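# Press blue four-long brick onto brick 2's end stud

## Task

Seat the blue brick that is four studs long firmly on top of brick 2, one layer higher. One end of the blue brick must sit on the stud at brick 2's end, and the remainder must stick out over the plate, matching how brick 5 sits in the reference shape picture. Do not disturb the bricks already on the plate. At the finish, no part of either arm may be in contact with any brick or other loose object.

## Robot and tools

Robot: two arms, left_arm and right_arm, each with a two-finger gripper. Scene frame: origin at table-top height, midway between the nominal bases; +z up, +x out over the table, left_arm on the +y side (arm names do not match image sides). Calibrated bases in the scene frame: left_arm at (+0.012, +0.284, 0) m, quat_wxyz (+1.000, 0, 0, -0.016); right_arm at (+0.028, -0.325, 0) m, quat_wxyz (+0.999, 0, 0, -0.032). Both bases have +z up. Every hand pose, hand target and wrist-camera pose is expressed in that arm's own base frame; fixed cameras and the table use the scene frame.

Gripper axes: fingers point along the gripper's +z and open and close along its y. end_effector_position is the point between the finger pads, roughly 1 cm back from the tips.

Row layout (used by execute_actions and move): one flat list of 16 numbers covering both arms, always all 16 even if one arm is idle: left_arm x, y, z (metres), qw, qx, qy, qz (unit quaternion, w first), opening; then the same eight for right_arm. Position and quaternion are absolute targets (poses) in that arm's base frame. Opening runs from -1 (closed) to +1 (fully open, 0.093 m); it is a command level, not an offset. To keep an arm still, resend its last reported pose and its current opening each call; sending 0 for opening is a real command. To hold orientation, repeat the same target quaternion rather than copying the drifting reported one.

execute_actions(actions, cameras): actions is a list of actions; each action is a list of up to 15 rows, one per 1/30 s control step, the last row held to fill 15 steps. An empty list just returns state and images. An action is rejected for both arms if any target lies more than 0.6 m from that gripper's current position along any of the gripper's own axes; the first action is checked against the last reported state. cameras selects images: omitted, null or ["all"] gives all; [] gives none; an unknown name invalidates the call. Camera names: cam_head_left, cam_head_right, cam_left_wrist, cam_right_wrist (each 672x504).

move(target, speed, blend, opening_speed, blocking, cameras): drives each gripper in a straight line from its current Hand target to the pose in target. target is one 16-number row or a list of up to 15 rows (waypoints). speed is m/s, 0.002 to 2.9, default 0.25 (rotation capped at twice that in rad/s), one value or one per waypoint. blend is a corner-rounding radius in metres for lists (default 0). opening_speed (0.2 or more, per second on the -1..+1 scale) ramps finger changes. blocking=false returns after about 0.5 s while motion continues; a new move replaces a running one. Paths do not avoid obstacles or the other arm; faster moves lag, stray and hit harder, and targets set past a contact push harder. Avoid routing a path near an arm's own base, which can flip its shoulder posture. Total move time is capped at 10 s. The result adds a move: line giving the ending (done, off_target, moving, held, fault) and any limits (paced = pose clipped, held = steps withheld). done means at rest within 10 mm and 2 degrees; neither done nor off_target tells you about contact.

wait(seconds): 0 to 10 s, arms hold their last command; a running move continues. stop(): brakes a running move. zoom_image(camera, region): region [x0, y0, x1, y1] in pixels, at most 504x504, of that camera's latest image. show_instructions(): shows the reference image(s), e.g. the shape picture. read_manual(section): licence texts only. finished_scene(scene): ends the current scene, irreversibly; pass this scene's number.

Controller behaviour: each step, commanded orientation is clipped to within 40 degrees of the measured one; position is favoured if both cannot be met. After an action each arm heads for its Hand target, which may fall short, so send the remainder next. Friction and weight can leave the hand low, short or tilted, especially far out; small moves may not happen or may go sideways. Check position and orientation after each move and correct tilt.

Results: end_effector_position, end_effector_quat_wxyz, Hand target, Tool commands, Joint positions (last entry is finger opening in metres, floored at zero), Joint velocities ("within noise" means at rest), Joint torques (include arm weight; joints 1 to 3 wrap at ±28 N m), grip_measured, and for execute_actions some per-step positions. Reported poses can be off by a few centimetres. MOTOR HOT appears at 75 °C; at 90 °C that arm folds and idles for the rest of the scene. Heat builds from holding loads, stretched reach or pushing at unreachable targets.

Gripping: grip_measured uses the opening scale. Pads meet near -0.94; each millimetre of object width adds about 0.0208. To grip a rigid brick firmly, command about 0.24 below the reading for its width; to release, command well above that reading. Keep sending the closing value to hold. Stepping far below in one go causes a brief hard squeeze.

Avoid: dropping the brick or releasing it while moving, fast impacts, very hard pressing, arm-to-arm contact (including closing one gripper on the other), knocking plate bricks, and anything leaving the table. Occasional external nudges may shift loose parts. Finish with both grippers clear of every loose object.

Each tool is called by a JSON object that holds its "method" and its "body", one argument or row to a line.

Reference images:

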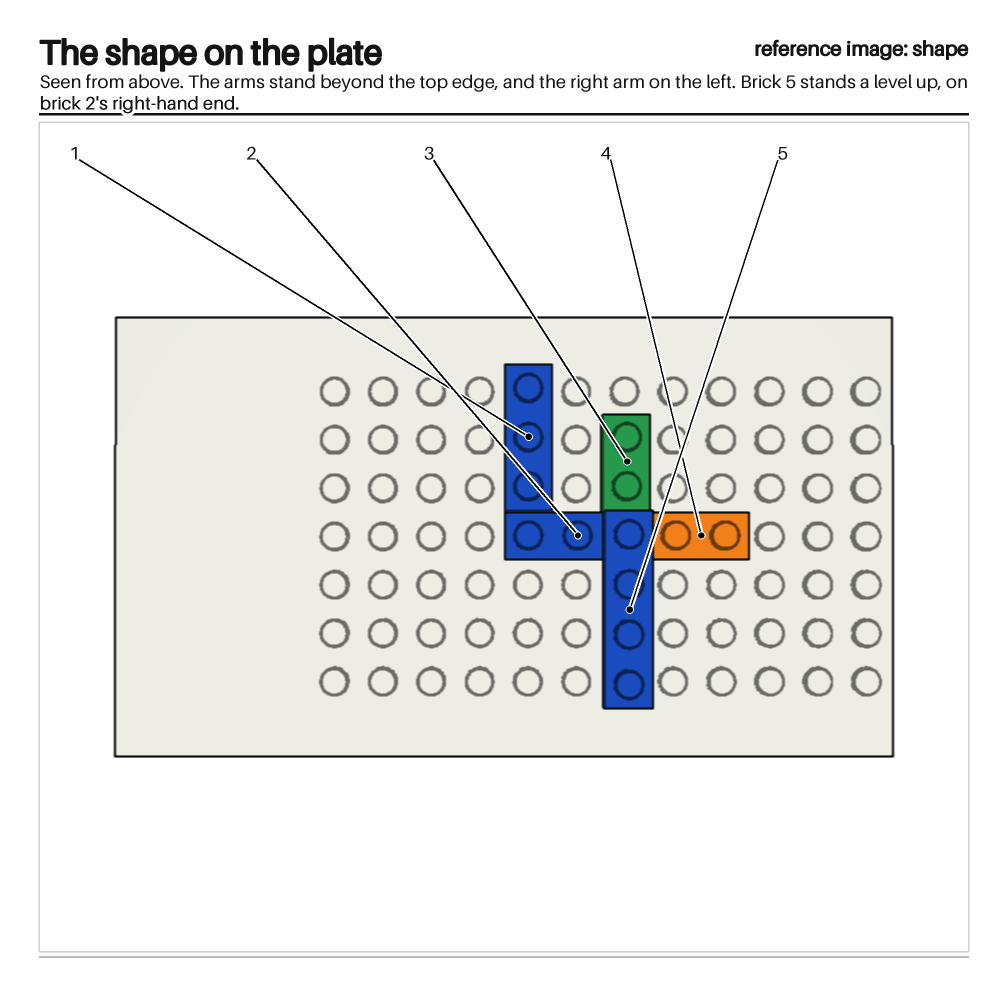

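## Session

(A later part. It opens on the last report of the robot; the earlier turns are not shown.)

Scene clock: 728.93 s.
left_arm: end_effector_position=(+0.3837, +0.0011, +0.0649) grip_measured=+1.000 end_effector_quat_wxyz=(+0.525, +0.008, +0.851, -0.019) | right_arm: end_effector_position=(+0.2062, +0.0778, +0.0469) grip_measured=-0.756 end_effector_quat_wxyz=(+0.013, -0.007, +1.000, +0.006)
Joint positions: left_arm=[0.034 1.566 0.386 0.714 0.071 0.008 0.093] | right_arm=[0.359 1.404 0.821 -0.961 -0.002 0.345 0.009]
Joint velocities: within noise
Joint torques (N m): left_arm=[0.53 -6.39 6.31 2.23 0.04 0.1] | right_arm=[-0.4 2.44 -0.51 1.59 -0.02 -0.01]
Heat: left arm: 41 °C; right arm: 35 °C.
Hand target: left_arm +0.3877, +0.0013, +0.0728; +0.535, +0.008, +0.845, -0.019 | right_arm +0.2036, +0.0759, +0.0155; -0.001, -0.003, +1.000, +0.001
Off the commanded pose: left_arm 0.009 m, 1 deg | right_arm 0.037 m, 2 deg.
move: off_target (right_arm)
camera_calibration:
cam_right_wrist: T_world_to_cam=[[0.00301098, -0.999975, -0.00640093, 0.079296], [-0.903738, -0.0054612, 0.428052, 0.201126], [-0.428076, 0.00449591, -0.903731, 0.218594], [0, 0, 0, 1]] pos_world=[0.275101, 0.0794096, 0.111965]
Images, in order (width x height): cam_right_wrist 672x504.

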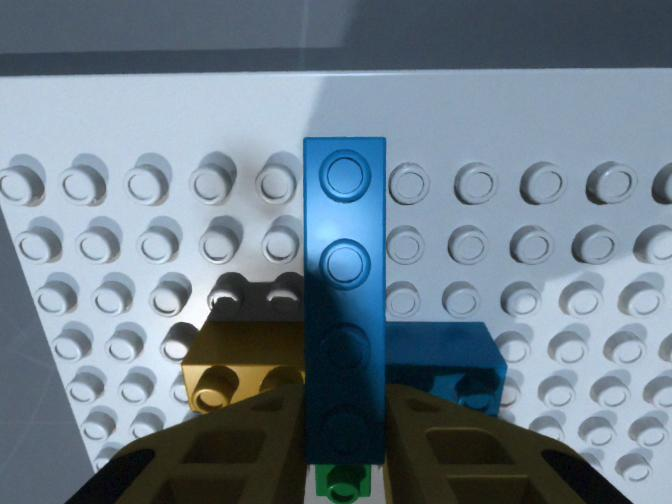

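{"method": "move", "body": {
  "target": [
    [0.3878, 0.0013, 0.0729, 0.535, 0.008, 0.845, -0.019, 1.0, 0.2060, 0.0776, 0.10, 0.003, -0.005, 1.0, 0.000, -0.92],
    [0.3878, 0.0013, 0.0729, 0.535, 0.008, 0.845, -0.019, 1.0, 0.330, 0.0770, 0.095, 0.006, -0.018, 1.0, 0.000, -0.92],
    [0.3878, 0.0013, 0.0729, 0.535, 0.008, 0.845, -0.019, 1.0, 0.335, 0.0770, 0.045, 0.000, -0.019, 1.0, 0.000, -0.92],
    [0.3878, 0.0013, 0.0729, 0.535, 0.008, 0.845, -0.019, 1.0, 0.333, 0.0770, 0.008, -0.004, -0.019, 1.0, 0.000, -0.86]
  ],
  "speed": [0.08,0.15,0.1,0.03],
  "blend": [0.02,0.02,0.0,0],
  "cameras": ["cam_right_wrist","cam_head_right"]
}}

Scene clock: 782.80 s.
left_arm: end_effector_position=(+0.3837, +0.0011, +0.0649) grip_measured=+1.000 end_effector_quat_wxyz=(+0.525, +0.008, +0.851, -0.019) | right_arm: end_effector_position=(+0.3365, +0.0794, +0.0235) grip_measured=-0.756 end_effector_quat_wxyz=(+0.009, -0.018, +1.000, +0.003)
Joint positions: left_arm=[0.034 1.566 0.386 0.714 0.071 0.008 0.093] | right_arm=[0.231 1.91 1.277 -0.918 -0.002 0.195 0.009]
Joint velocities: within noise
Joint torques (N m): left_arm=[0.51 -6.39 6.32 2.23 0.04 0.1] | right_arm=[-0.23 -6.02 4.08 0.66 0.05 -0.06]
Heat: left arm: 41 °C; right arm: 34 °C.
Hand target: left_arm +0.3877, +0.0013, +0.0728; +0.535, +0.008, +0.845, -0.019 | right_arm +0.3325, +0.0770, +0.0086; -0.004, -0.019, +1.000, +0.000
Off the commanded pose: left_arm 0.009 m, 1 deg | right_arm 0.016 m, 2 deg.
move: off_target (right_arm); target 4's new opening was sent with right_arm's hand 0.016 m and 2 deg from that target
camera_calibration:
cam_right_wrist: T_world_to_cam=[[0.0235693, -0.999722, -0.00091967, 0.0733546], [-0.900711, -0.0216341, 0.43388, 0.329026], [-0.433779, -0.00939786, -0.90097, 0.256108], [0, 0, 0, 1]] pos_world=[0.405722, 0.0828592, 0.0880555]
Images, in order (width x height): cam_head_right 672x504, cam_right_wrist 672x504.

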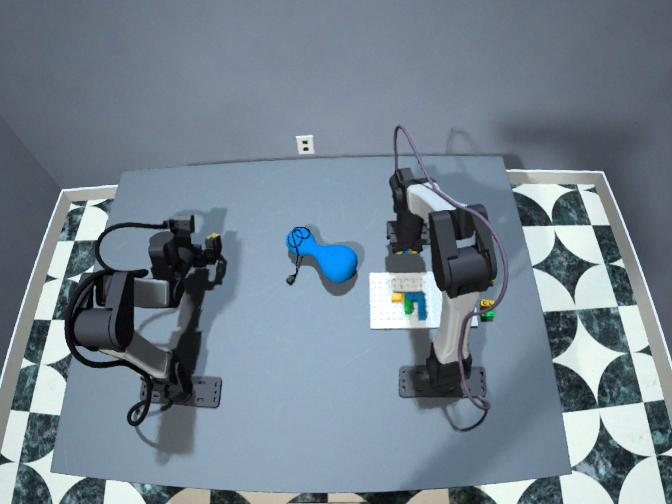

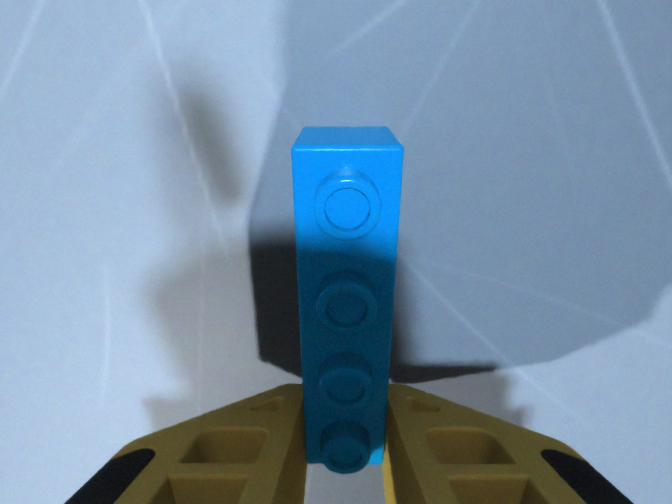

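{"method": "move", "body": {
  "target": [
    [0.3878, 0.0013, 0.0729, 0.535, 0.008, 0.845, -0.019, 1.0, 0.335, 0.0775, 0.016, 0.0, -0.019, 1.0, 0.000, -0.86],
    [0.3878, 0.0013, 0.0729, 0.535, 0.008, 0.845, -0.019, 1.0, 0.335, 0.0775, 0.016, 0.0, -0.019, 1.0, 0.000, -0.42],
    [0.3878, 0.0013, 0.0729, 0.535, 0.008, 0.845, -0.019, 1.0, 0.345, 0.0785, 0.036, 0.004, -0.019, 1.0, 0.0, -0.42]
  ],
  "speed": 0.05,
  "opening_speed": 0.6,
  "cameras": ["cam_right_wrist"]
}}

Scene clock: 798.97 s.
left_arm: end_effector_position=(+0.3837, +0.0011, +0.0649) grip_measured=+1.000 end_effector_quat_wxyz=(+0.525, +0.008, +0.851, -0.019) | right_arm: end_effector_position=(+0.3408, +0.0798, +0.0354) grip_measured=-0.422 end_effector_quat_wxyz=(+0.006, -0.018, +1.000, +0.002)
Joint positions: left_arm=[0.034 1.566 0.386 0.714 0.071 0.008 0.093] | right_arm=[0.229 1.915 1.334 -0.977 -0.002 0.194 0.025]
Joint velocities: within noise
Joint torques (N m): left_arm=[0.51 -6.39 6.32 2.23 0.04 0.1] | right_arm=[-0.08 -7.69 8.53 0.31 0.04 -0.07]
Heat: left arm: 41 °C; right arm: 35 °C.
Hand target: left_arm +0.3877, +0.0013, +0.0728; +0.535, +0.008, +0.845, -0.019 | right_arm +0.3449, +0.0785, +0.0360; +0.004, -0.019, +1.000, +0.000
Off the commanded pose: left_arm 0.009 m, 1 deg | right_arm 0.004 m, 0 deg.
move: done
camera_calibration:
cam_right_wrist: T_world_to_cam=[[0.0235519, -0.999722, 0.000577952, 0.0736184], [-0.89778, -0.0208959, 0.439948, 0.326484], [-0.439814, -0.0108805, -0.898023, 0.270733], [0, 0, 0, 1]] pos_world=[0.410449, 0.0833659, 0.0994461]
Images, in order (width x height): cam_right_wrist 672x504.

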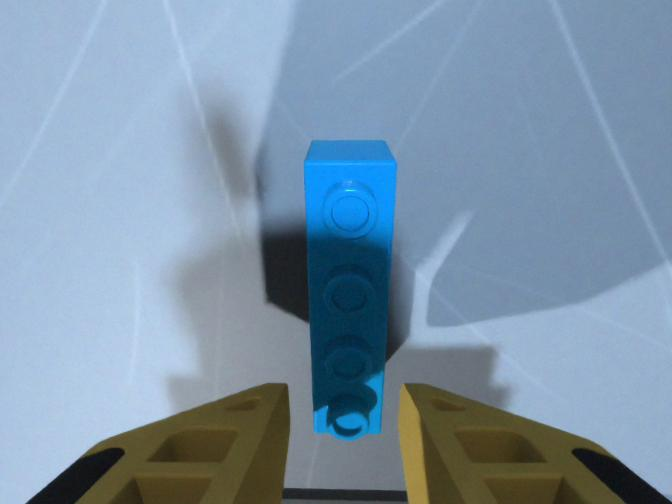

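{"method": "move", "body": {
  "target": [
    [0.3878,0.0013,0.0729,0.535,0.008,0.845,-0.019,1.0,0.345,0.0785,0.019,0.004,-0.019,1.0,0,-0.42]
  ],
  "speed": 0.06,
  "cameras": ["cam_right_wrist"]
}}

Scene clock: 840.30 s.
left_arm: end_effector_position=(+0.3837, +0.0011, +0.0649) grip_measured=+1.000 end_effector_quat_wxyz=(+0.525, +0.008, +0.851, -0.019) | right_arm: end_effector_position=(+0.3452, +0.0809, +0.0278) grip_measured=-0.422 end_effector_quat_wxyz=(+0.008, -0.018, +1.000, +0.003)
Joint positions: left_arm=[0.034 1.566 0.386 0.714 0.071 0.008 0.093] | right_arm=[0.229 1.938 1.334 -0.951 -0.002 0.194 0.025]
Joint velocities: within noise
Joint torques (N m): left_arm=[0.53 -6.41 6.32 2.23 0.04 0.1] | right_arm=[-0.27 -7.79 4.83 0.59 0.05 -0.08]
Heat: left arm: 41 °C; right arm: 37 °C.
Hand target: left_arm +0.3877, +0.0013, +0.0728; +0.535, +0.008, +0.845, -0.019 | right_arm +0.3448, +0.0785, +0.0192; +0.004, -0.019, +1.000, +0.000
Off the commanded pose: left_arm 0.009 m, 1 deg | right_arm 0.009 m, 1 deg.
move: done
camera_calibration:
cam_right_wrist: T_world_to_cam=[[0.0235832, -0.999722, -0.000228624, 0.0745792], [-0.899407, -0.0213166, 0.436592, 0.334537], [-0.436475, -0.0100906, -0.89966, 0.264867], [0, 0, 0, 1]] pos_world=[0.414734, 0.0843623, 0.0922513]
Images, in order (width x height): cam_right_wrist 672x504.

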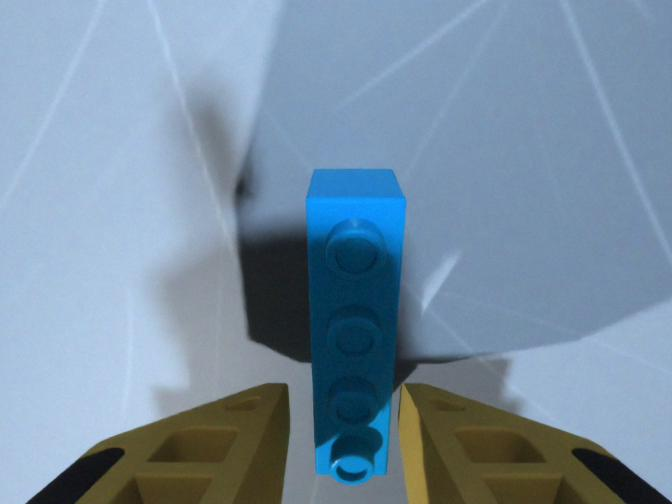

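{"method": "move", "body": {
  "target": [
    [0.3878,0.0013,0.0729,0.535,0.008,0.845,-0.019,1.0,0.336,0.079,0.019,0.000,-0.016,1.0,0,-0.42]
  ],
  "speed": 0.06,
  "cameras": ["cam_right_wrist"]
}}

{"method": "move", "body": {
  "target": [
    [0.3878,0.0013,0.0729,0.535,0.008,0.845,-0.019,1.0,0.336,0.079,0.019,0.000,-0.016,1.0,0,-0.92]
  ],
  "speed": 0.06,
  "opening_speed": 1.0,
  "cameras": ["cam_right_wrist"]
}}

Scene clock: 858.83 s.
left_arm: end_effector_position=(+0.3837, +0.0011, +0.0649) grip_measured=+1.000 end_effector_quat_wxyz=(+0.525, +0.008, +0.851, -0.019) | right_arm: end_effector_position=(+0.3351, +0.0785, +0.0201) grip_measured=-0.422 end_effector_quat_wxyz=(-0.007, -0.018, +1.000, -0.001)
Joint positions: left_arm=[0.034 1.566 0.386 0.714 0.071 0.008 0.093] | right_arm=[0.229 1.938 1.301 -0.948 -0.002 0.194 0.025]
Joint velocities: within noise
Joint torques (N m): left_arm=[0.51 -6.39 6.31 2.23 0.04 0.1] | right_arm=[0.29 -9.84 4.62 0.59 0.07 0.01]
Heat: left arm: 41 °C; right arm: 37 °C.
Hand target: left_arm +0.3877, +0.0013, +0.0728; +0.535, +0.008, +0.845, -0.019 | right_arm +0.3360, +0.0790, +0.0190; +0.000, -0.016, +1.000, +0.000
Off the commanded pose: left_arm 0.009 m, 1 deg | right_arm 0.001 m, 1 deg.
move: done
camera_calibration:
cam_right_wrist: T_world_to_cam=[[0.023608, -0.999703, 0.0059646, 0.072379], [-0.886176, -0.0181647, 0.462993, 0.323579], [-0.462748, -0.016216, -0.886342, 0.262376], [0, 0, 0, 1]] pos_world=[0.406453, 0.08249, 0.0823084]
Images, in order (width x height): cam_right_wrist 672x504.

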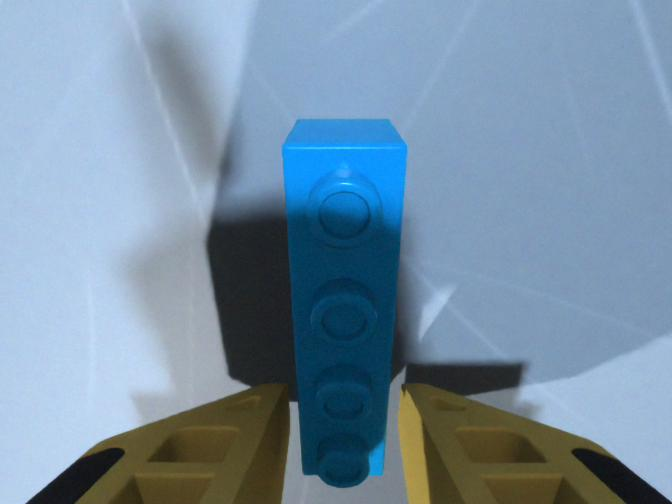

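Scene clock: 859.60 s.
left_arm: end_effector_position=(+0.3837, +0.0011, +0.0649) grip_measured=+1.000 end_effector_quat_wxyz=(+0.525, +0.008, +0.851, -0.019) | right_arm: end_effector_position=(+0.3351, +0.0785, +0.0201) grip_measured=-0.740 end_effector_quat_wxyz=(-0.007, -0.018, +1.000, -0.001)
Joint positions: left_arm=[0.034 1.566 0.386 0.714 0.071 0.008 0.093] | right_arm=[0.229 1.938 1.301 -0.948 -0.002 0.194 0.01]
Joint velocities: within noise
Joint torques (N m): left_arm=[0.53 -6.41 6.31 2.23 0.04 0.1] | right_arm=[0.09 -9.89 4.97 0.53 0.06 0.08]
Heat: left arm: 41 °C; right arm: 37 °C.
Hand target: left_arm +0.3877, +0.0013, +0.0728; +0.535, +0.008, +0.845, -0.019 | right_arm +0.3360, +0.0790, +0.0190; +0.000, -0.016, +1.000, +0.000
Off the commanded pose: left_arm 0.009 m, 1 deg | right_arm 0.001 m, 1 deg.
move: done
camera_calibration:
cam_right_wrist: T_world_to_cam=[[0.023608, -0.999703, 0.0059646, 0.072379], [-0.886176, -0.0181647, 0.462993, 0.323579], [-0.462748, -0.016216, -0.886342, 0.262376], [0, 0, 0, 1]] pos_world=[0.406453, 0.08249, 0.0823084]
Images, in order (width x height): cam_right_wrist 672x504.

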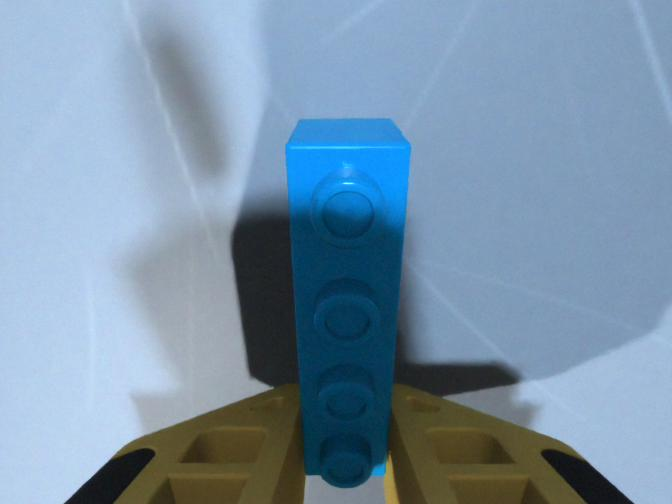

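{"method": "move", "body": {
  "target": [
    [0.3878,0.0013,0.0729,0.535,0.008,0.845,-0.019,1.0,0.336,0.079,0.020,0.000,-0.016,1.0,0,-0.42],
    [0.3878,0.0013,0.0729,0.535,0.008,0.845,-0.019,1.0,0.343,0.079,0.034,0.003,-0.016,1.0,0,-0.42]
  ],
  "speed": 0.06,
  "opening_speed": 1.0,
  "cameras": ["cam_right_wrist"]
}}

Scene clock: 869.23 s.
left_arm: end_effector_position=(+0.3837, +0.0011, +0.0649) grip_measured=+1.000 end_effector_quat_wxyz=(+0.525, +0.008, +0.851, -0.019) | right_arm: end_effector_position=(+0.3367, +0.0789, +0.0250) grip_measured=-0.422 end_effector_quat_wxyz=(-0.008, -0.018, +1.000, -0.001)
Joint positions: left_arm=[0.034 1.566 0.386 0.714 0.071 0.008 0.093] | right_arm=[0.229 1.938 1.322 -0.97 -0.002 0.194 0.025]
Joint velocities: within noise
Joint torques (N m): left_arm=[0.53 -6.41 6.31 2.23 0.04 0.1] | right_arm=[-0.12 -10.06 8.5 0.26 0.04 -0.06]
Heat: left arm: 41 °C; right arm: 38 °C.
Hand target: left_arm +0.3877, +0.0013, +0.0728; +0.535, +0.008, +0.845, -0.019 | right_arm +0.3429, +0.0790, +0.0339; +0.003, -0.016, +1.000, +0.000
Off the commanded pose: left_arm 0.009 m, 1 deg | right_arm 0.011 m, 1 deg.
move: off_target (right_arm)
camera_calibration:
cam_right_wrist: T_world_to_cam=[[0.0236609, -0.999701, 0.00624299, 0.0726677], [-0.885512, -0.018059, 0.464266, 0.322397], [-0.464014, -0.0165132, -0.885674, 0.267861], [0, 0, 0, 1]] pos_world=[0.408059, 0.0828913, 0.0871063]
Images, in order (width x height): cam_right_wrist 672x504.

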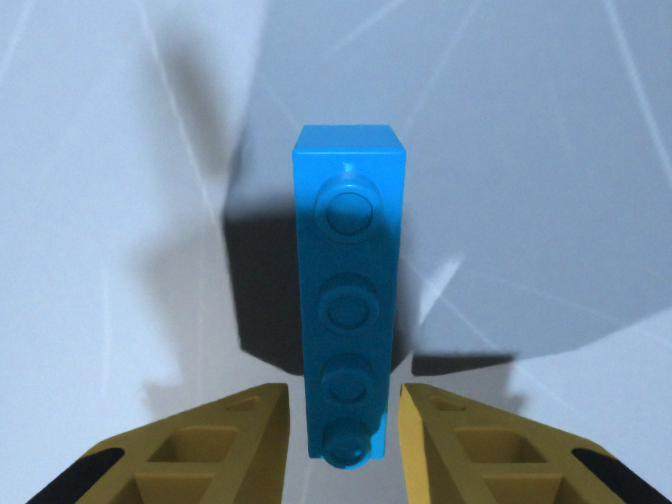

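{"method": "move", "body": {
  "target": [0.3878,0.0013,0.0729,0.535,0.008,0.845,-0.019,1.0,0.346,0.079,0.037,0.008,-0.016,1.0,0,-0.42],
  "speed": 0.06,
  "cameras": ["cam_right_wrist"]
}}

Scene clock: 874.77 s.
left_arm: end_effector_position=(+0.3837, +0.0011, +0.0649) grip_measured=+1.000 end_effector_quat_wxyz=(+0.525, +0.008, +0.851, -0.019) | right_arm: end_effector_position=(+0.3389, +0.0794, +0.0271) grip_measured=-0.422 end_effector_quat_wxyz=(-0.005, -0.018, +1.000, +0.000)
Joint positions: left_arm=[0.034 1.566 0.386 0.714 0.071 0.008 0.093] | right_arm=[0.229 1.938 1.331 -0.973 -0.002 0.194 0.025]
Joint velocities: within noise
Joint torques (N m): left_arm=[0.53 -6.41 6.31 2.23 0.04 0.1] | right_arm=[-0.36 -10.32 8.66 0.24 0.07 0.01]
Heat: left arm: 41 °C; right arm: 38 °C.
Hand target: left_arm +0.3877, +0.0013, +0.0728; +0.535, +0.008, +0.845, -0.019 | right_arm +0.3458, +0.0789, +0.0370; +0.008, -0.016, +1.000, +0.000
Off the commanded pose: left_arm 0.009 m, 1 deg | right_arm 0.012 m, 1 deg.
move: off_target (right_arm)
camera_calibration:
cam_right_wrist: T_world_to_cam=[[0.0236386, -0.999708, 0.00504127, 0.073119], [-0.888234, -0.0186881, 0.45901, 0.324494], [-0.458782, -0.0153282, -0.888417, 0.269052], [0, 0, 0, 1]] pos_world=[0.409935, 0.0832859, 0.0897152]
Images, in order (width x height): cam_right_wrist 672x504.

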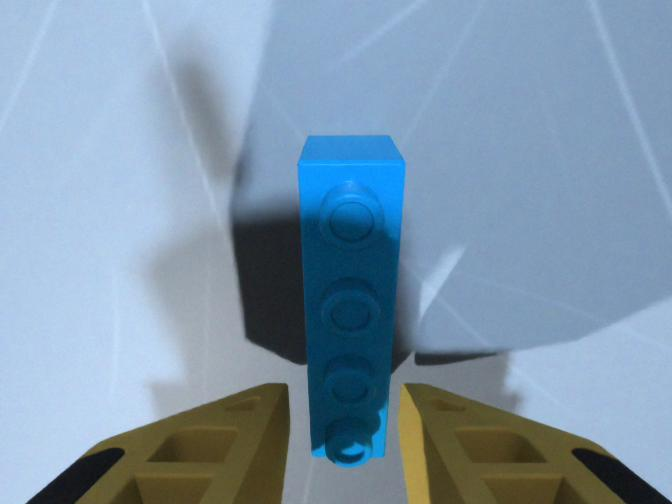

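{"method": "move", "body": {
  "target": [
    [0.3878,0.0013,0.0729,0.535,0.008,0.845,-0.019,1.0,0.346,0.079,0.037,0.008,-0.016,1.0,0,-0.92],
    [0.3878,0.0013,0.0729,0.535,0.008,0.845,-0.019,1.0,0.342,0.079,0.105,-0.004,-0.016,1.0,0,-0.92],
    [0.3878,0.0013,0.0729,0.535,0.008,0.845,-0.019,1.0,0.210,0.076,0.085,-0.004,-0.006,1.0,0,-0.92]
  ],
  "speed": 0.1,
  "opening_speed": 1.0,
  "cameras": ["cam_right_wrist"]
}}

Scene clock: 889.50 s.
left_arm: end_effector_position=(+0.3837, +0.0011, +0.0649) grip_measured=+1.000 end_effector_quat_wxyz=(+0.525, +0.008, +0.851, -0.019) | right_arm: end_effector_position=(+0.2092, +0.0744, +0.0847) grip_measured=-0.754 end_effector_quat_wxyz=(-0.016, -0.009, +1.000, -0.005)
Joint positions: left_arm=[0.034 1.566 0.386 0.714 0.071 0.008 0.093] | right_arm=[0.341 1.427 0.996 -1.173 -0.002 0.324 0.009]
Joint velocities: within noise
Joint torques (N m): left_arm=[0.51 -6.41 6.32 2.23 0.04 0.1] | right_arm=[0.59 -6.6 5 0.5 -0.02 0.07]
Heat: left arm: 41 °C; right arm: 39 °C.
Hand target: left_arm +0.3877, +0.0013, +0.0728; +0.535, +0.008, +0.845, -0.019 | right_arm +0.2100, +0.0761, +0.0851; -0.004, -0.006, +1.000, +0.000
Off the commanded pose: left_arm 0.009 m, 1 deg | right_arm 0.002 m, 1 deg.
move: done
camera_calibration:
cam_right_wrist: T_world_to_cam=[[0.00555619, -0.999887, 0.0139792, 0.0739858], [-0.878028, 0.00181224, 0.478606, 0.177414], [-0.478577, -0.0149333, -0.877919, 0.263835], [0, 0, 0, 1]] pos_world=[0.281629, 0.0775959, 0.14568]
Images, in order (width x height): cam_right_wrist 672x504.

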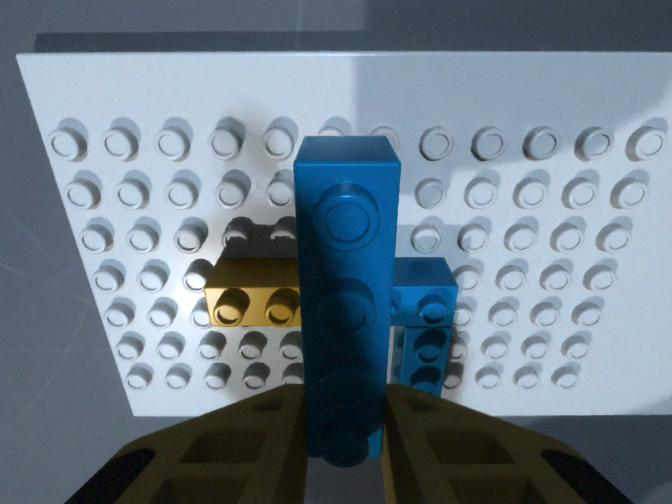

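{"method": "move", "body": {
  "target": [0.3878,0.0013,0.0729,0.535,0.008,0.845,-0.019,1.0,0.210,0.079,0.060,0.006,-0.005,1.0,0.003,-0.92],
  "speed": 0.06,
  "cameras": ["cam_right_wrist", "cam_head_left"]
}}

Scene clock: 895.57 s.
left_arm: end_effector_position=(+0.3837, +0.0011, +0.0649) grip_measured=+1.000 end_effector_quat_wxyz=(+0.525, +0.008, +0.851, -0.019) | right_arm: end_effector_position=(+0.2091, +0.0774, +0.0611) grip_measured=-0.754 end_effector_quat_wxyz=(-0.003, -0.007, +1.000, +0.000)
Joint positions: left_arm=[0.034 1.566 0.386 0.714 0.071 0.008 0.093] | right_arm=[0.353 1.427 0.901 -1.049 -0.002 0.34 0.009]
Joint velocities: within noise
Joint torques (N m): left_arm=[0.53 -6.39 6.32 2.23 0.04 0.1] | right_arm=[0.51 -5.76 5.03 0.6 0.03 0.05]
Heat: left arm: 41 °C; right arm: 38 °C.
Hand target: left_arm +0.3877, +0.0013, +0.0728; +0.535, +0.008, +0.845, -0.019 | right_arm +0.2100, +0.0790, +0.0601; +0.006, -0.005, +1.000, +0.003
Off the commanded pose: left_arm 0.009 m, 1 deg | right_arm 0.002 m, 1 deg.
move: done
camera_calibration:
cam_right_wrist: T_world_to_cam=[[0.001479, -0.999986, 0.00502957, 0.0787152], [-0.89014, 0.000975398, 0.455686, 0.192581], [-0.455685, -0.00515099, -0.890126, 0.238363], [0, 0, 0, 1]] pos_world=[0.279926, 0.079754, 0.124021]
Images, in order (width x height): cam_head_left 672x504, cam_right_wrist 672x504.

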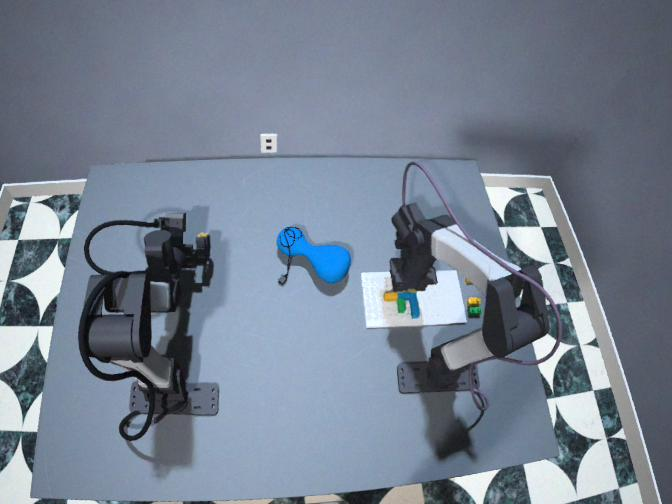

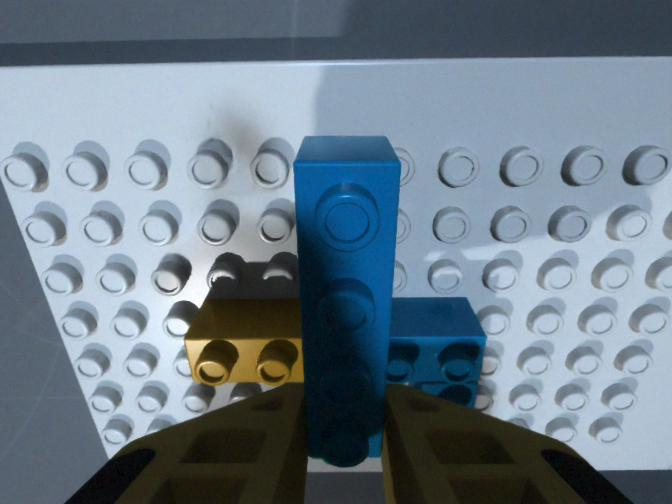

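{"method": "zoom_image", "body": {
  "camera": "cam_right_wrist",
  "region": [180, 290, 500, 480]
}}

Scaled by 1.575 from the camera's 672x504 image, which has a finer 960x720 frame.

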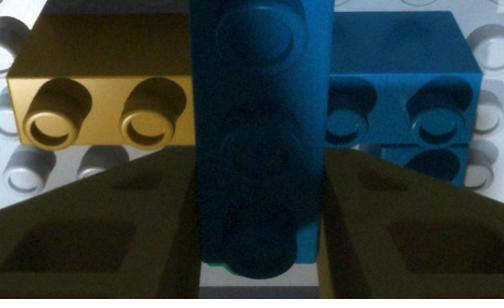

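{"method": "move", "body": {
  "target": [0.3878,0.0013,0.0729,0.535,0.008,0.845,-0.019,1.0,0.208,0.083,0.059,0.006,-0.005,1.0,0.003,-0.92],
  "speed": 0.06,
  "cameras": ["cam_right_wrist"]
}}

{"method": "zoom_image", "body": {
  "camera": "cam_right_wrist",
  "region": [180, 290, 500, 480]
}}

Scene clock: 1003.33 s.
left_arm: end_effector_position=(+0.3837, +0.0011, +0.0649) grip_measured=+1.000 end_effector_quat_wxyz=(+0.525, +0.008, +0.851, -0.019) | right_arm: end_effector_position=(+0.2085, +0.0820, +0.0611) grip_measured=-0.754 end_effector_quat_wxyz=(-0.001, -0.007, +1.000, +0.001)
Joint positions: left_arm=[0.034 1.566 0.386 0.714 0.071 0.008 0.093] | right_arm=[0.374 1.427 0.901 -1.045 -0.002 0.359 0.009]
Joint velocities: within noise
Joint torques (N m): left_arm=[0.51 -6.41 6.32 2.23 0.04 0.1] | right_arm=[0.42 -5.74 4.56 0.58 0.06 0.07]
Heat: left arm: 41 °C; right arm: 35 °C.
Hand target: left_arm +0.3877, +0.0013, +0.0728; +0.535, +0.008, +0.845, -0.019 | right_arm +0.2080, +0.0830, +0.0591; +0.006, -0.005, +1.000, +0.003
Off the commanded pose: left_arm 0.009 m, 1 deg | right_arm 0.002 m, 1 deg.
move: done
camera_calibration:
cam_right_wrist: T_world_to_cam=[[0.00224837, -0.999992, 0.00344064, 0.0831927], [-0.89211, -0.000451252, 0.451818, 0.19286], [-0.451813, -0.00408528, -0.892103, 0.237361], [0, 0, 0, 1]] pos_world=[0.279108, 0.0842487, 0.124327]
Images, in order (width x height): cam_right_wrist 672x504.

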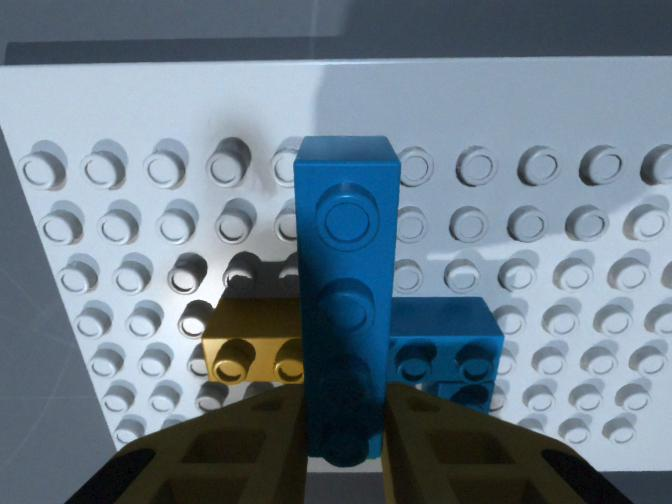

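Scaled by 1.575 from the camera's 672x504 image, which has a finer 960x720 frame.

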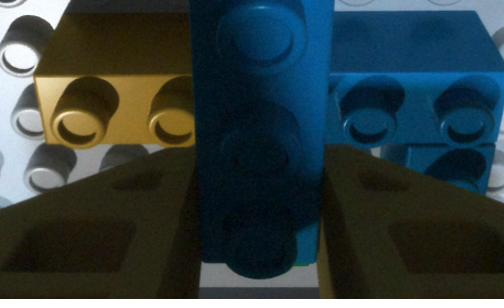

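{"method": "move", "body": {
  "target": [0.3878,0.0013,0.0729,0.535,0.008,0.845,-0.019,1.0,0.206,0.0775,0.059,0.004,-0.005,1.0,0.002,-0.92],
  "speed": 0.06,
  "cameras": ["cam_right_wrist"]
}}

{"method": "zoom_image", "body": {
  "camera": "cam_right_wrist",
  "region": [180, 290, 500, 480]
}}

Scene clock: 1016.43 s.
left_arm: end_effector_position=(+0.3837, +0.0011, +0.0649) grip_measured=+1.000 end_effector_quat_wxyz=(+0.525, +0.008, +0.851, -0.019) | right_arm: end_effector_position=(+0.2055, +0.0786, +0.0578) grip_measured=-0.754 end_effector_quat_wxyz=(-0.006, -0.004, +1.000, -0.002)
Joint positions: left_arm=[0.034 1.566 0.386 0.714 0.071 0.008 0.093] | right_arm=[0.364 1.427 0.887 -1.044 -0.002 0.357 0.009]
Joint velocities: within noise
Joint torques (N m): left_arm=[0.51 -6.39 6.31 2.23 0.04 0.1] | right_arm=[-0.34 -7.05 4.94 0.51 0 -0.05]
Heat: left arm: 41 °C; right arm: 34 °C.
Hand target: left_arm +0.3877, +0.0013, +0.0728; +0.535, +0.008, +0.845, -0.019 | right_arm +0.2060, +0.0775, +0.0590; +0.004, -0.005, +1.000, +0.002
Off the commanded pose: left_arm 0.009 m, 1 deg | right_arm 0.002 m, 1 deg.
move: done
camera_calibration:
cam_right_wrist: T_world_to_cam=[[-0.00458726, -0.999957, 0.00801494, 0.0809611], [-0.886701, 0.00777299, 0.462277, 0.189339], [-0.46232, -0.00498627, -0.886699, 0.234899], [0, 0, 0, 1]] pos_world=[0.276857, 0.0806572, 0.120109]
Images, in order (width x height): cam_right_wrist 672x504.

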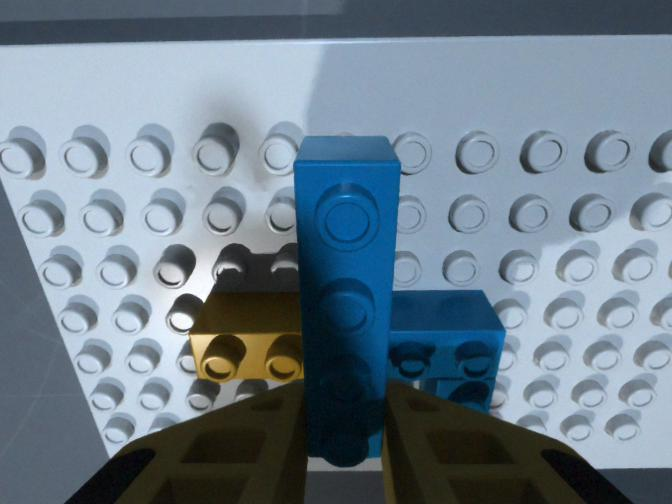

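Scaled by 1.575 from the camera's 672x504 image, which has a finer 960x720 frame.

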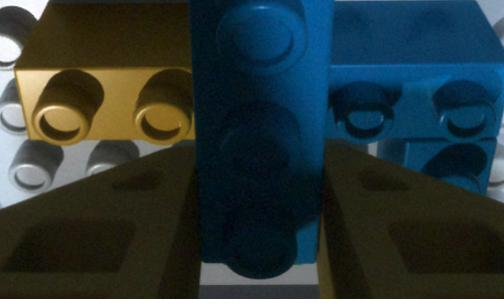

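{"method": "move", "body": {
  "target": [0.3878,0.0013,0.0729,0.535,0.008,0.845,-0.019,1.0,0.208,0.0775,0.069,0.004,-0.006,1.0,0.002,-0.92],
  "speed": 0.06,
  "cameras": ["cam_right_wrist"]
}}

{"method": "zoom_image", "body": {
  "camera": "cam_right_wrist",
  "region": [180, 290, 500, 480]
}}

Scene clock: 1051.73 s.
left_arm: end_effector_position=(+0.3837, +0.0011, +0.0649) grip_measured=+1.000 end_effector_quat_wxyz=(+0.525, +0.008, +0.851, -0.019) | right_arm: end_effector_position=(+0.2029, +0.0770, +0.0592) grip_measured=-0.754 end_effector_quat_wxyz=(-0.010, -0.005, +1.000, -0.003)
Joint positions: left_arm=[0.034 1.566 0.386 0.714 0.071 0.008 0.093] | right_arm=[0.361 1.421 0.887 -1.057 -0.002 0.351 0.009]
Joint velocities: within noise
Joint torques (N m): left_arm=[0.53 -6.39 6.31 2.23 0.04 0.1] | right_arm=[-0.42 -6.65 8.25 0.21 0 -0.14]
Heat: left arm: 41 °C; right arm: 35 °C.
Hand target: left_arm +0.3877, +0.0013, +0.0728; +0.535, +0.008, +0.845, -0.019 | right_arm +0.2079, +0.0775, +0.0688; +0.004, -0.006, +1.000, +0.002
Off the commanded pose: left_arm 0.009 m, 1 deg | right_arm 0.011 m, 2 deg.
move: off_target (right_arm)
camera_calibration:
cam_right_wrist: T_world_to_cam=[[-0.00185025, -0.999943, 0.0105069, 0.0786034], [-0.883537, 0.00655569, 0.468316, 0.185508], [-0.468358, -0.00841673, -0.883499, 0.23622], [0, 0, 0, 1]] pos_world=[0.274684, 0.079371, 0.120998]
Images, in order (width x height): cam_right_wrist 672x504.

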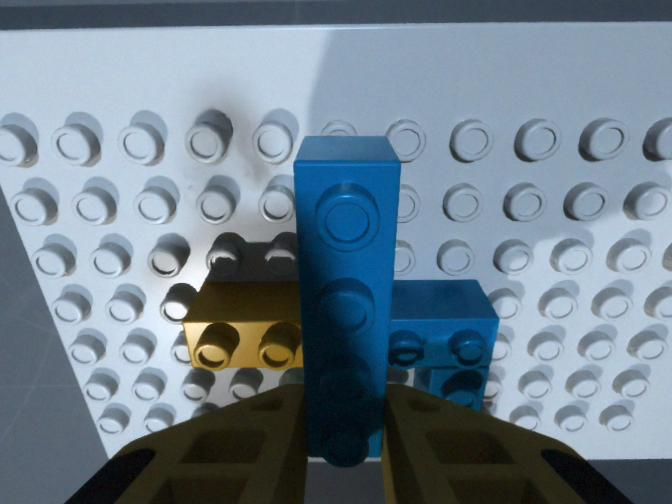

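Scaled by 1.575 from the camera's 672x504 image, which has a finer 960x720 frame.

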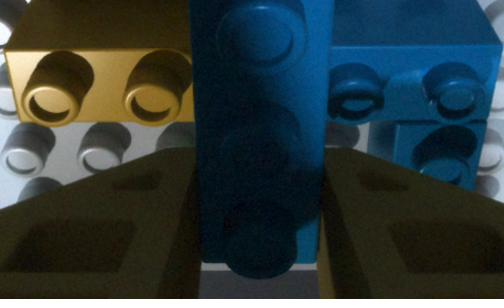

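{"method": "move", "body": {
  "target": [0.3878,0.0013,0.0729,0.535,0.008,0.845,-0.019,1.0,0.212,0.0775,0.076,0.009,-0.006,1.0,0.003,-0.92],
  "speed": 0.06,
  "cameras": ["cam_right_wrist"]
}}

{"method": "zoom_image", "body": {
  "camera": "cam_right_wrist",
  "region": [180, 290, 500, 480]
}}

Scene clock: 1066.17 s.
left_arm: end_effector_position=(+0.3837, +0.0011, +0.0649) grip_measured=+1.000 end_effector_quat_wxyz=(+0.525, +0.008, +0.851, -0.019) | right_arm: end_effector_position=(+0.2056, +0.0768, +0.0645) grip_measured=-0.754 end_effector_quat_wxyz=(-0.008, -0.005, +1.000, -0.002)
Joint positions: left_arm=[0.034 1.566 0.386 0.714 0.071 0.008 0.093] | right_arm=[0.356 1.421 0.909 -1.076 -0.002 0.347 0.009]
Joint velocities: within noise
Joint torques (N m): left_arm=[0.53 -6.39 6.32 2.23 0.04 0.1] | right_arm=[-0.42 -6.78 8.76 0.25 -0.01 -0.08]
Heat: left arm: 41 °C; right arm: 37 °C.
Hand target: left_arm +0.3877, +0.0013, +0.0728; +0.535, +0.008, +0.845, -0.019 | right_arm +0.2117, +0.0775, +0.0757; +0.009, -0.006, +1.000, +0.003
Off the commanded pose: left_arm 0.009 m, 1 deg | right_arm 0.013 m, 2 deg.
move: off_target (right_arm)
camera_calibration:
cam_right_wrist: T_world_to_cam=[[-0.00187936, -0.999956, 0.00915906, 0.0785235], [-0.88506, 0.00592658, 0.465438, 0.185918], [-0.465472, -0.00723159, -0.885033, 0.241636], [0, 0, 0, 1]] pos_world=[0.277171, 0.0791656, 0.126604]
Images, in order (width x height): cam_right_wrist 672x504.

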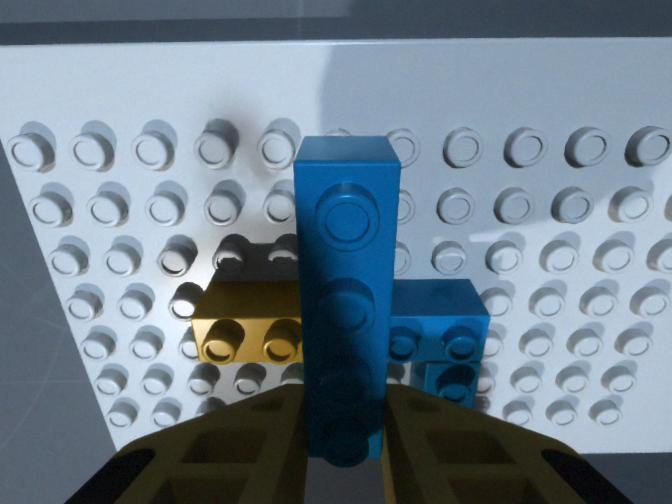

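Scaled by 1.575 from the camera's 672x504 image, which has a finer 960x720 frame.

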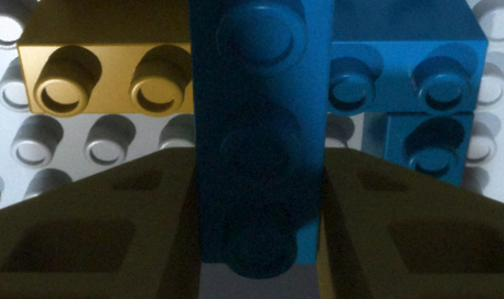

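{"method": "move", "body": {
  "target": [0.3878,0.0013,0.0729,0.535,0.008,0.845,-0.019,1.0,0.210,0.079,0.0585,0.002,-0.006,1.0,0.002,-0.92],
  "speed": 0.06,
  "cameras": ["cam_right_wrist"]
}}

{"method": "zoom_image", "body": {
  "camera": "cam_right_wrist",
  "region": [180, 290, 500, 480]
}}

Scene clock: 1076.33 s.
left_arm: end_effector_position=(+0.3837, +0.0011, +0.0649) grip_measured=+1.000 end_effector_quat_wxyz=(+0.525, +0.008, +0.851, -0.019) | right_arm: end_effector_position=(+0.2096, +0.0783, +0.0629) grip_measured=-0.754 end_effector_quat_wxyz=(+0.001, -0.005, +1.000, +0.001)
Joint positions: left_arm=[0.034 1.566 0.386 0.714 0.071 0.008 0.093] | right_arm=[0.356 1.421 0.903 -1.05 -0.002 0.346 0.009]
Joint velocities: within noise
Joint torques (N m): left_arm=[0.51 -6.39 6.31 2.23 0.04 0.1] | right_arm=[0.24 -4.34 5.09 0.57 0.01 -0.04]
Heat: left arm: 41 °C; right arm: 38 °C.
Hand target: left_arm +0.3877, +0.0013, +0.0728; +0.535, +0.008, +0.845, -0.019 | right_arm +0.2100, +0.0790, +0.0587; +0.002, -0.006, +1.000, +0.002
Off the commanded pose: left_arm 0.009 m, 1 deg | right_arm 0.004 m, 0 deg.
move: done
camera_calibration:
cam_right_wrist: T_world_to_cam=[[-0.00153822, -0.999996, 0.0022453, 0.0803853], [-0.893532, 0.00238258, 0.448992, 0.193273], [-0.448996, -0.0013156, -0.893533, 0.238704], [0, 0, 0, 1]] pos_world=[0.279996, 0.0802386, 0.126332]
Images, in order (width x height): cam_right_wrist 672x504.

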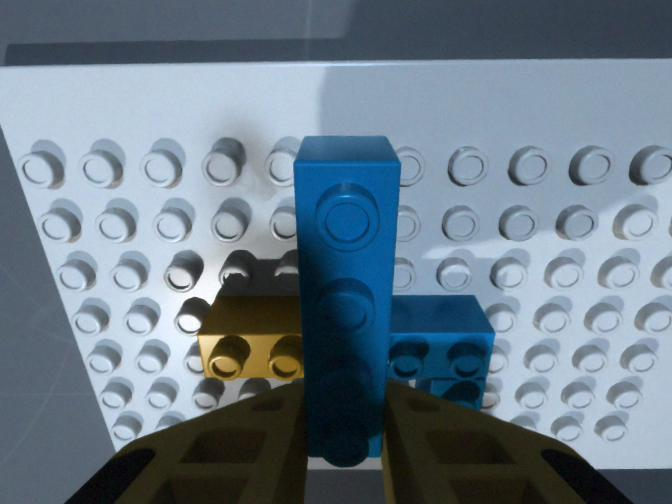

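Scaled by 1.575 from the camera's 672x504 image, which has a finer 960x720 frame.

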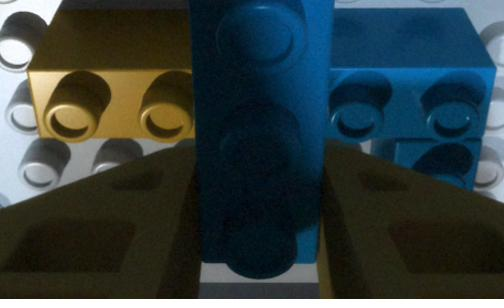

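{"method": "move", "body": {
  "target": [0.3878,0.0013,0.0729,0.535,0.008,0.845,-0.019,1.0,0.2065,0.0770,0.0565,-0.002,-0.006,1.0,0.001,-0.92],
  "speed": 0.05,
  "cameras": ["cam_right_wrist"]
}}

{"method": "zoom_image", "body": {
  "camera": "cam_right_wrist",
  "region": [180, 290, 500, 480]
}}

Scene clock: 1093.57 s.
left_arm: end_effector_position=(+0.3837, +0.0011, +0.0649) grip_measured=+1.000 end_effector_quat_wxyz=(+0.525, +0.008, +0.851, -0.019) | right_arm: end_effector_position=(+0.2063, +0.0771, +0.0598) grip_measured=-0.754 end_effector_quat_wxyz=(-0.004, -0.005, +1.000, -0.001)
Joint positions: left_arm=[0.034 1.566 0.386 0.714 0.071 0.008 0.093] | right_arm=[0.356 1.421 0.89 -1.048 -0.002 0.346 0.009]
Joint velocities: within noise
Joint torques (N m): left_arm=[0.53 -6.39 6.32 2.23 0.04 0.1] | right_arm=[-0.01 -4.9 5 0.56 0.03 -0.03]
Heat: left arm: 41 °C; right arm: 36 °C.
Hand target: left_arm +0.3877, +0.0013, +0.0728; +0.535, +0.008, +0.845, -0.019 | right_arm +0.2064, +0.0770, +0.0566; -0.002, -0.006, +1.000, +0.001
Off the commanded pose: left_arm 0.009 m, 1 deg | right_arm 0.003 m, 0 deg.
move: done
camera_calibration:
cam_right_wrist: T_world_to_cam=[[-0.00151613, -0.99998, 0.00615241, 0.07892], [-0.888822, 0.00416689, 0.458234, 0.190079], [-0.45825, -0.00477365, -0.88881, 0.236273], [0, 0, 0, 1]] pos_world=[0.277338, 0.0792542, 0.122416]
Images, in order (width x height): cam_right_wrist 672x504.

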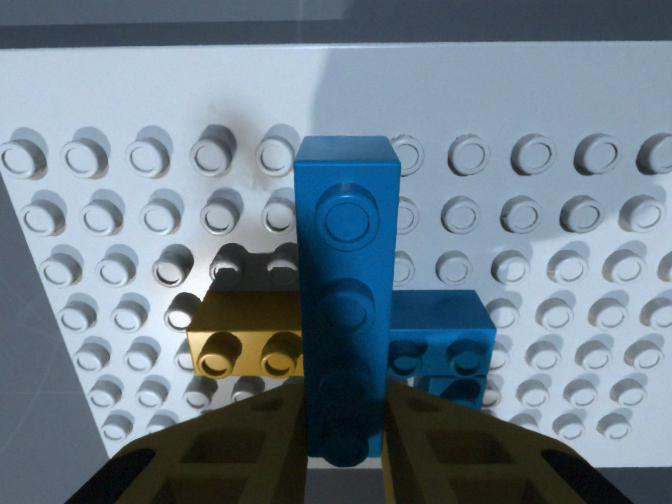

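Scaled by 1.575 from the camera's 672x504 image, which has a finer 960x720 frame.

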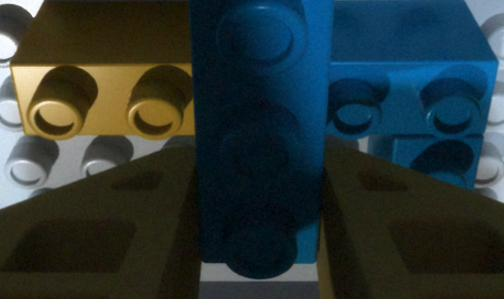

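{"method": "move", "body": {
  "target": [0.3878,0.0013,0.0729,0.535,0.008,0.845,-0.019,1.0,0.2085,0.0782,0.050,-0.002,-0.008,1.0,0.001,-0.92],
  "speed": 0.05,
  "cameras": ["cam_right_wrist"]
}}

{"method": "zoom_image", "body": {
  "camera": "cam_right_wrist",
  "region": [180, 290, 500, 480]
}}

Scene clock: 1103.83 s.
left_arm: end_effector_position=(+0.3837, +0.0011, +0.0649) grip_measured=+1.000 end_effector_quat_wxyz=(+0.525, +0.008, +0.851, -0.019) | right_arm: end_effector_position=(+0.2069, +0.0773, +0.0575) grip_measured=-0.754 end_effector_quat_wxyz=(-0.002, -0.005, +1.000, +0.000)
Joint positions: left_arm=[0.034 1.566 0.386 0.714 0.071 0.008 0.093] | right_arm=[0.356 1.421 0.88 -1.033 -0.002 0.346 0.009]
Joint velocities: within noise
Joint torques (N m): left_arm=[0.53 -6.41 6.32 2.23 0.04 0.1] | right_arm=[0.38 -3.25 4.66 0.69 0.05 -0.11]
Heat: left arm: 41 °C; right arm: 35 °C.
Hand target: left_arm +0.3877, +0.0013, +0.0728; +0.535, +0.008, +0.845, -0.019 | right_arm +0.2082, +0.0782, +0.0503; -0.002, -0.008, +1.000, +0.001
Off the commanded pose: left_arm 0.009 m, 1 deg | right_arm 0.008 m, 0 deg.
move: done
camera_calibration:
cam_right_wrist: T_world_to_cam=[[-0.00155934, -0.99999, 0.00426568, 0.0792646], [-0.891087, 0.0033254, 0.45382, 0.192422], [-0.45383, -0.00309343, -0.891083, 0.233633], [0, 0, 0, 1]] pos_world=[0.277618, 0.0793467, 0.120524]
Images, in order (width x height): cam_right_wrist 672x504.

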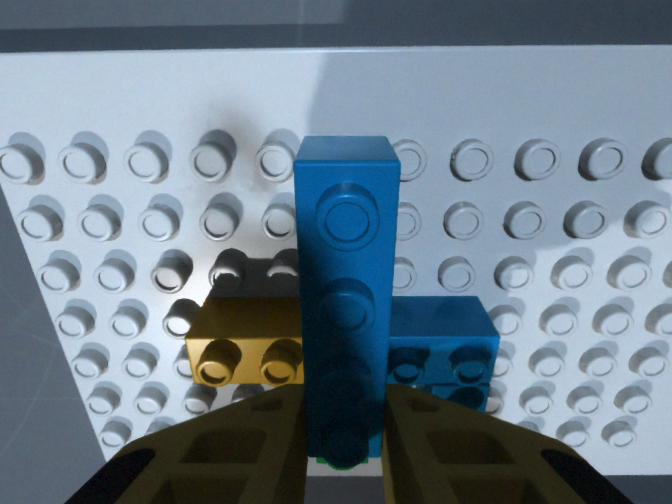

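Scaled by 1.575 from the camera's 672x504 image, which has a finer 960x720 frame.

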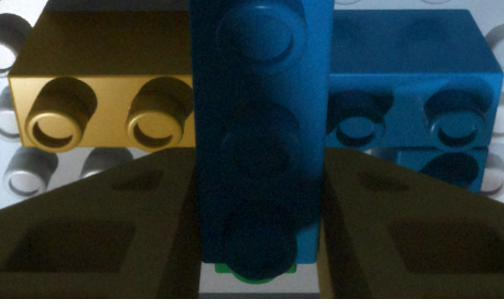

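{"method": "move", "body": {
  "target": [0.3878,0.0013,0.0729,0.535,0.008,0.845,-0.019,1.0,0.2115,0.0790,0.040,-0.004,-0.008,1.0,0.001,-0.92],
  "speed": 0.05,
  "cameras": ["cam_right_wrist"]
}}

{"method": "zoom_image", "body": {
  "camera": "cam_right_wrist",
  "region": [180, 290, 500, 480]
}}

Scene clock: 1114.97 s.
left_arm: end_effector_position=(+0.3837, +0.0011, +0.0649) grip_measured=+1.000 end_effector_quat_wxyz=(+0.525, +0.008, +0.851, -0.019) | right_arm: end_effector_position=(+0.2070, +0.0773, +0.0564) grip_measured=-0.754 end_effector_quat_wxyz=(-0.003, -0.006, +1.000, +0.000)
Joint positions: left_arm=[0.034 1.566 0.386 0.714 0.071 0.008 0.093] | right_arm=[0.356 1.427 0.88 -1.031 -0.002 0.345 0.009]
Joint velocities: within noise
Joint torques (N m): left_arm=[0.51 -6.39 6.31 2.23 0.04 0.1] | right_arm=[0.28 -1.4 3.23 1.03 -0.01 -0.05]
Heat: left arm: 41 °C; right arm: 35 °C.
Hand target: left_arm +0.3877, +0.0013, +0.0728; +0.535, +0.008, +0.845, -0.019 | right_arm +0.2103, +0.0786, +0.0412; -0.004, -0.008, +1.000, +0.001
Off the commanded pose: left_arm 0.009 m, 1 deg | right_arm 0.017 m, 0 deg.
move: off_target (right_arm)
camera_calibration:
cam_right_wrist: T_world_to_cam=[[-0.000444501, -0.999984, 0.00562778, 0.0790056], [-0.889482, 0.0029671, 0.456961, 0.192547], [-0.456971, -0.00480269, -0.889469, 0.233341], [0, 0, 0, 1]] pos_world=[0.277932, 0.0795537, 0.119118]
Images, in order (width x height): cam_right_wrist 672x504.

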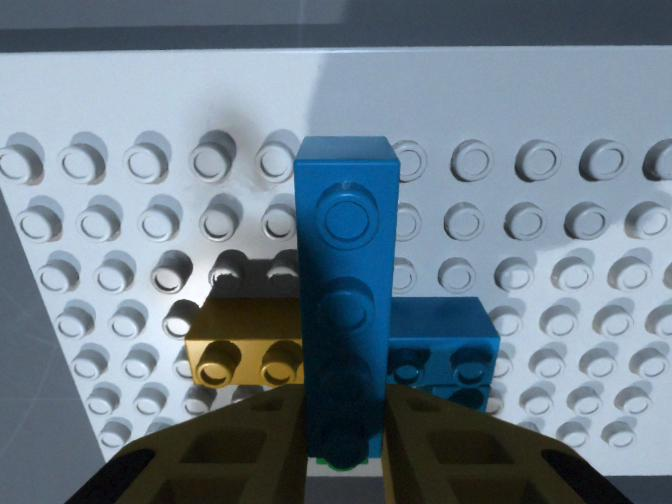

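Scaled by 1.575 from the camera's 672x504 image, which has a finer 960x720 frame.

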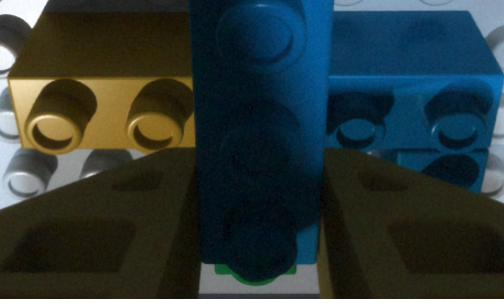

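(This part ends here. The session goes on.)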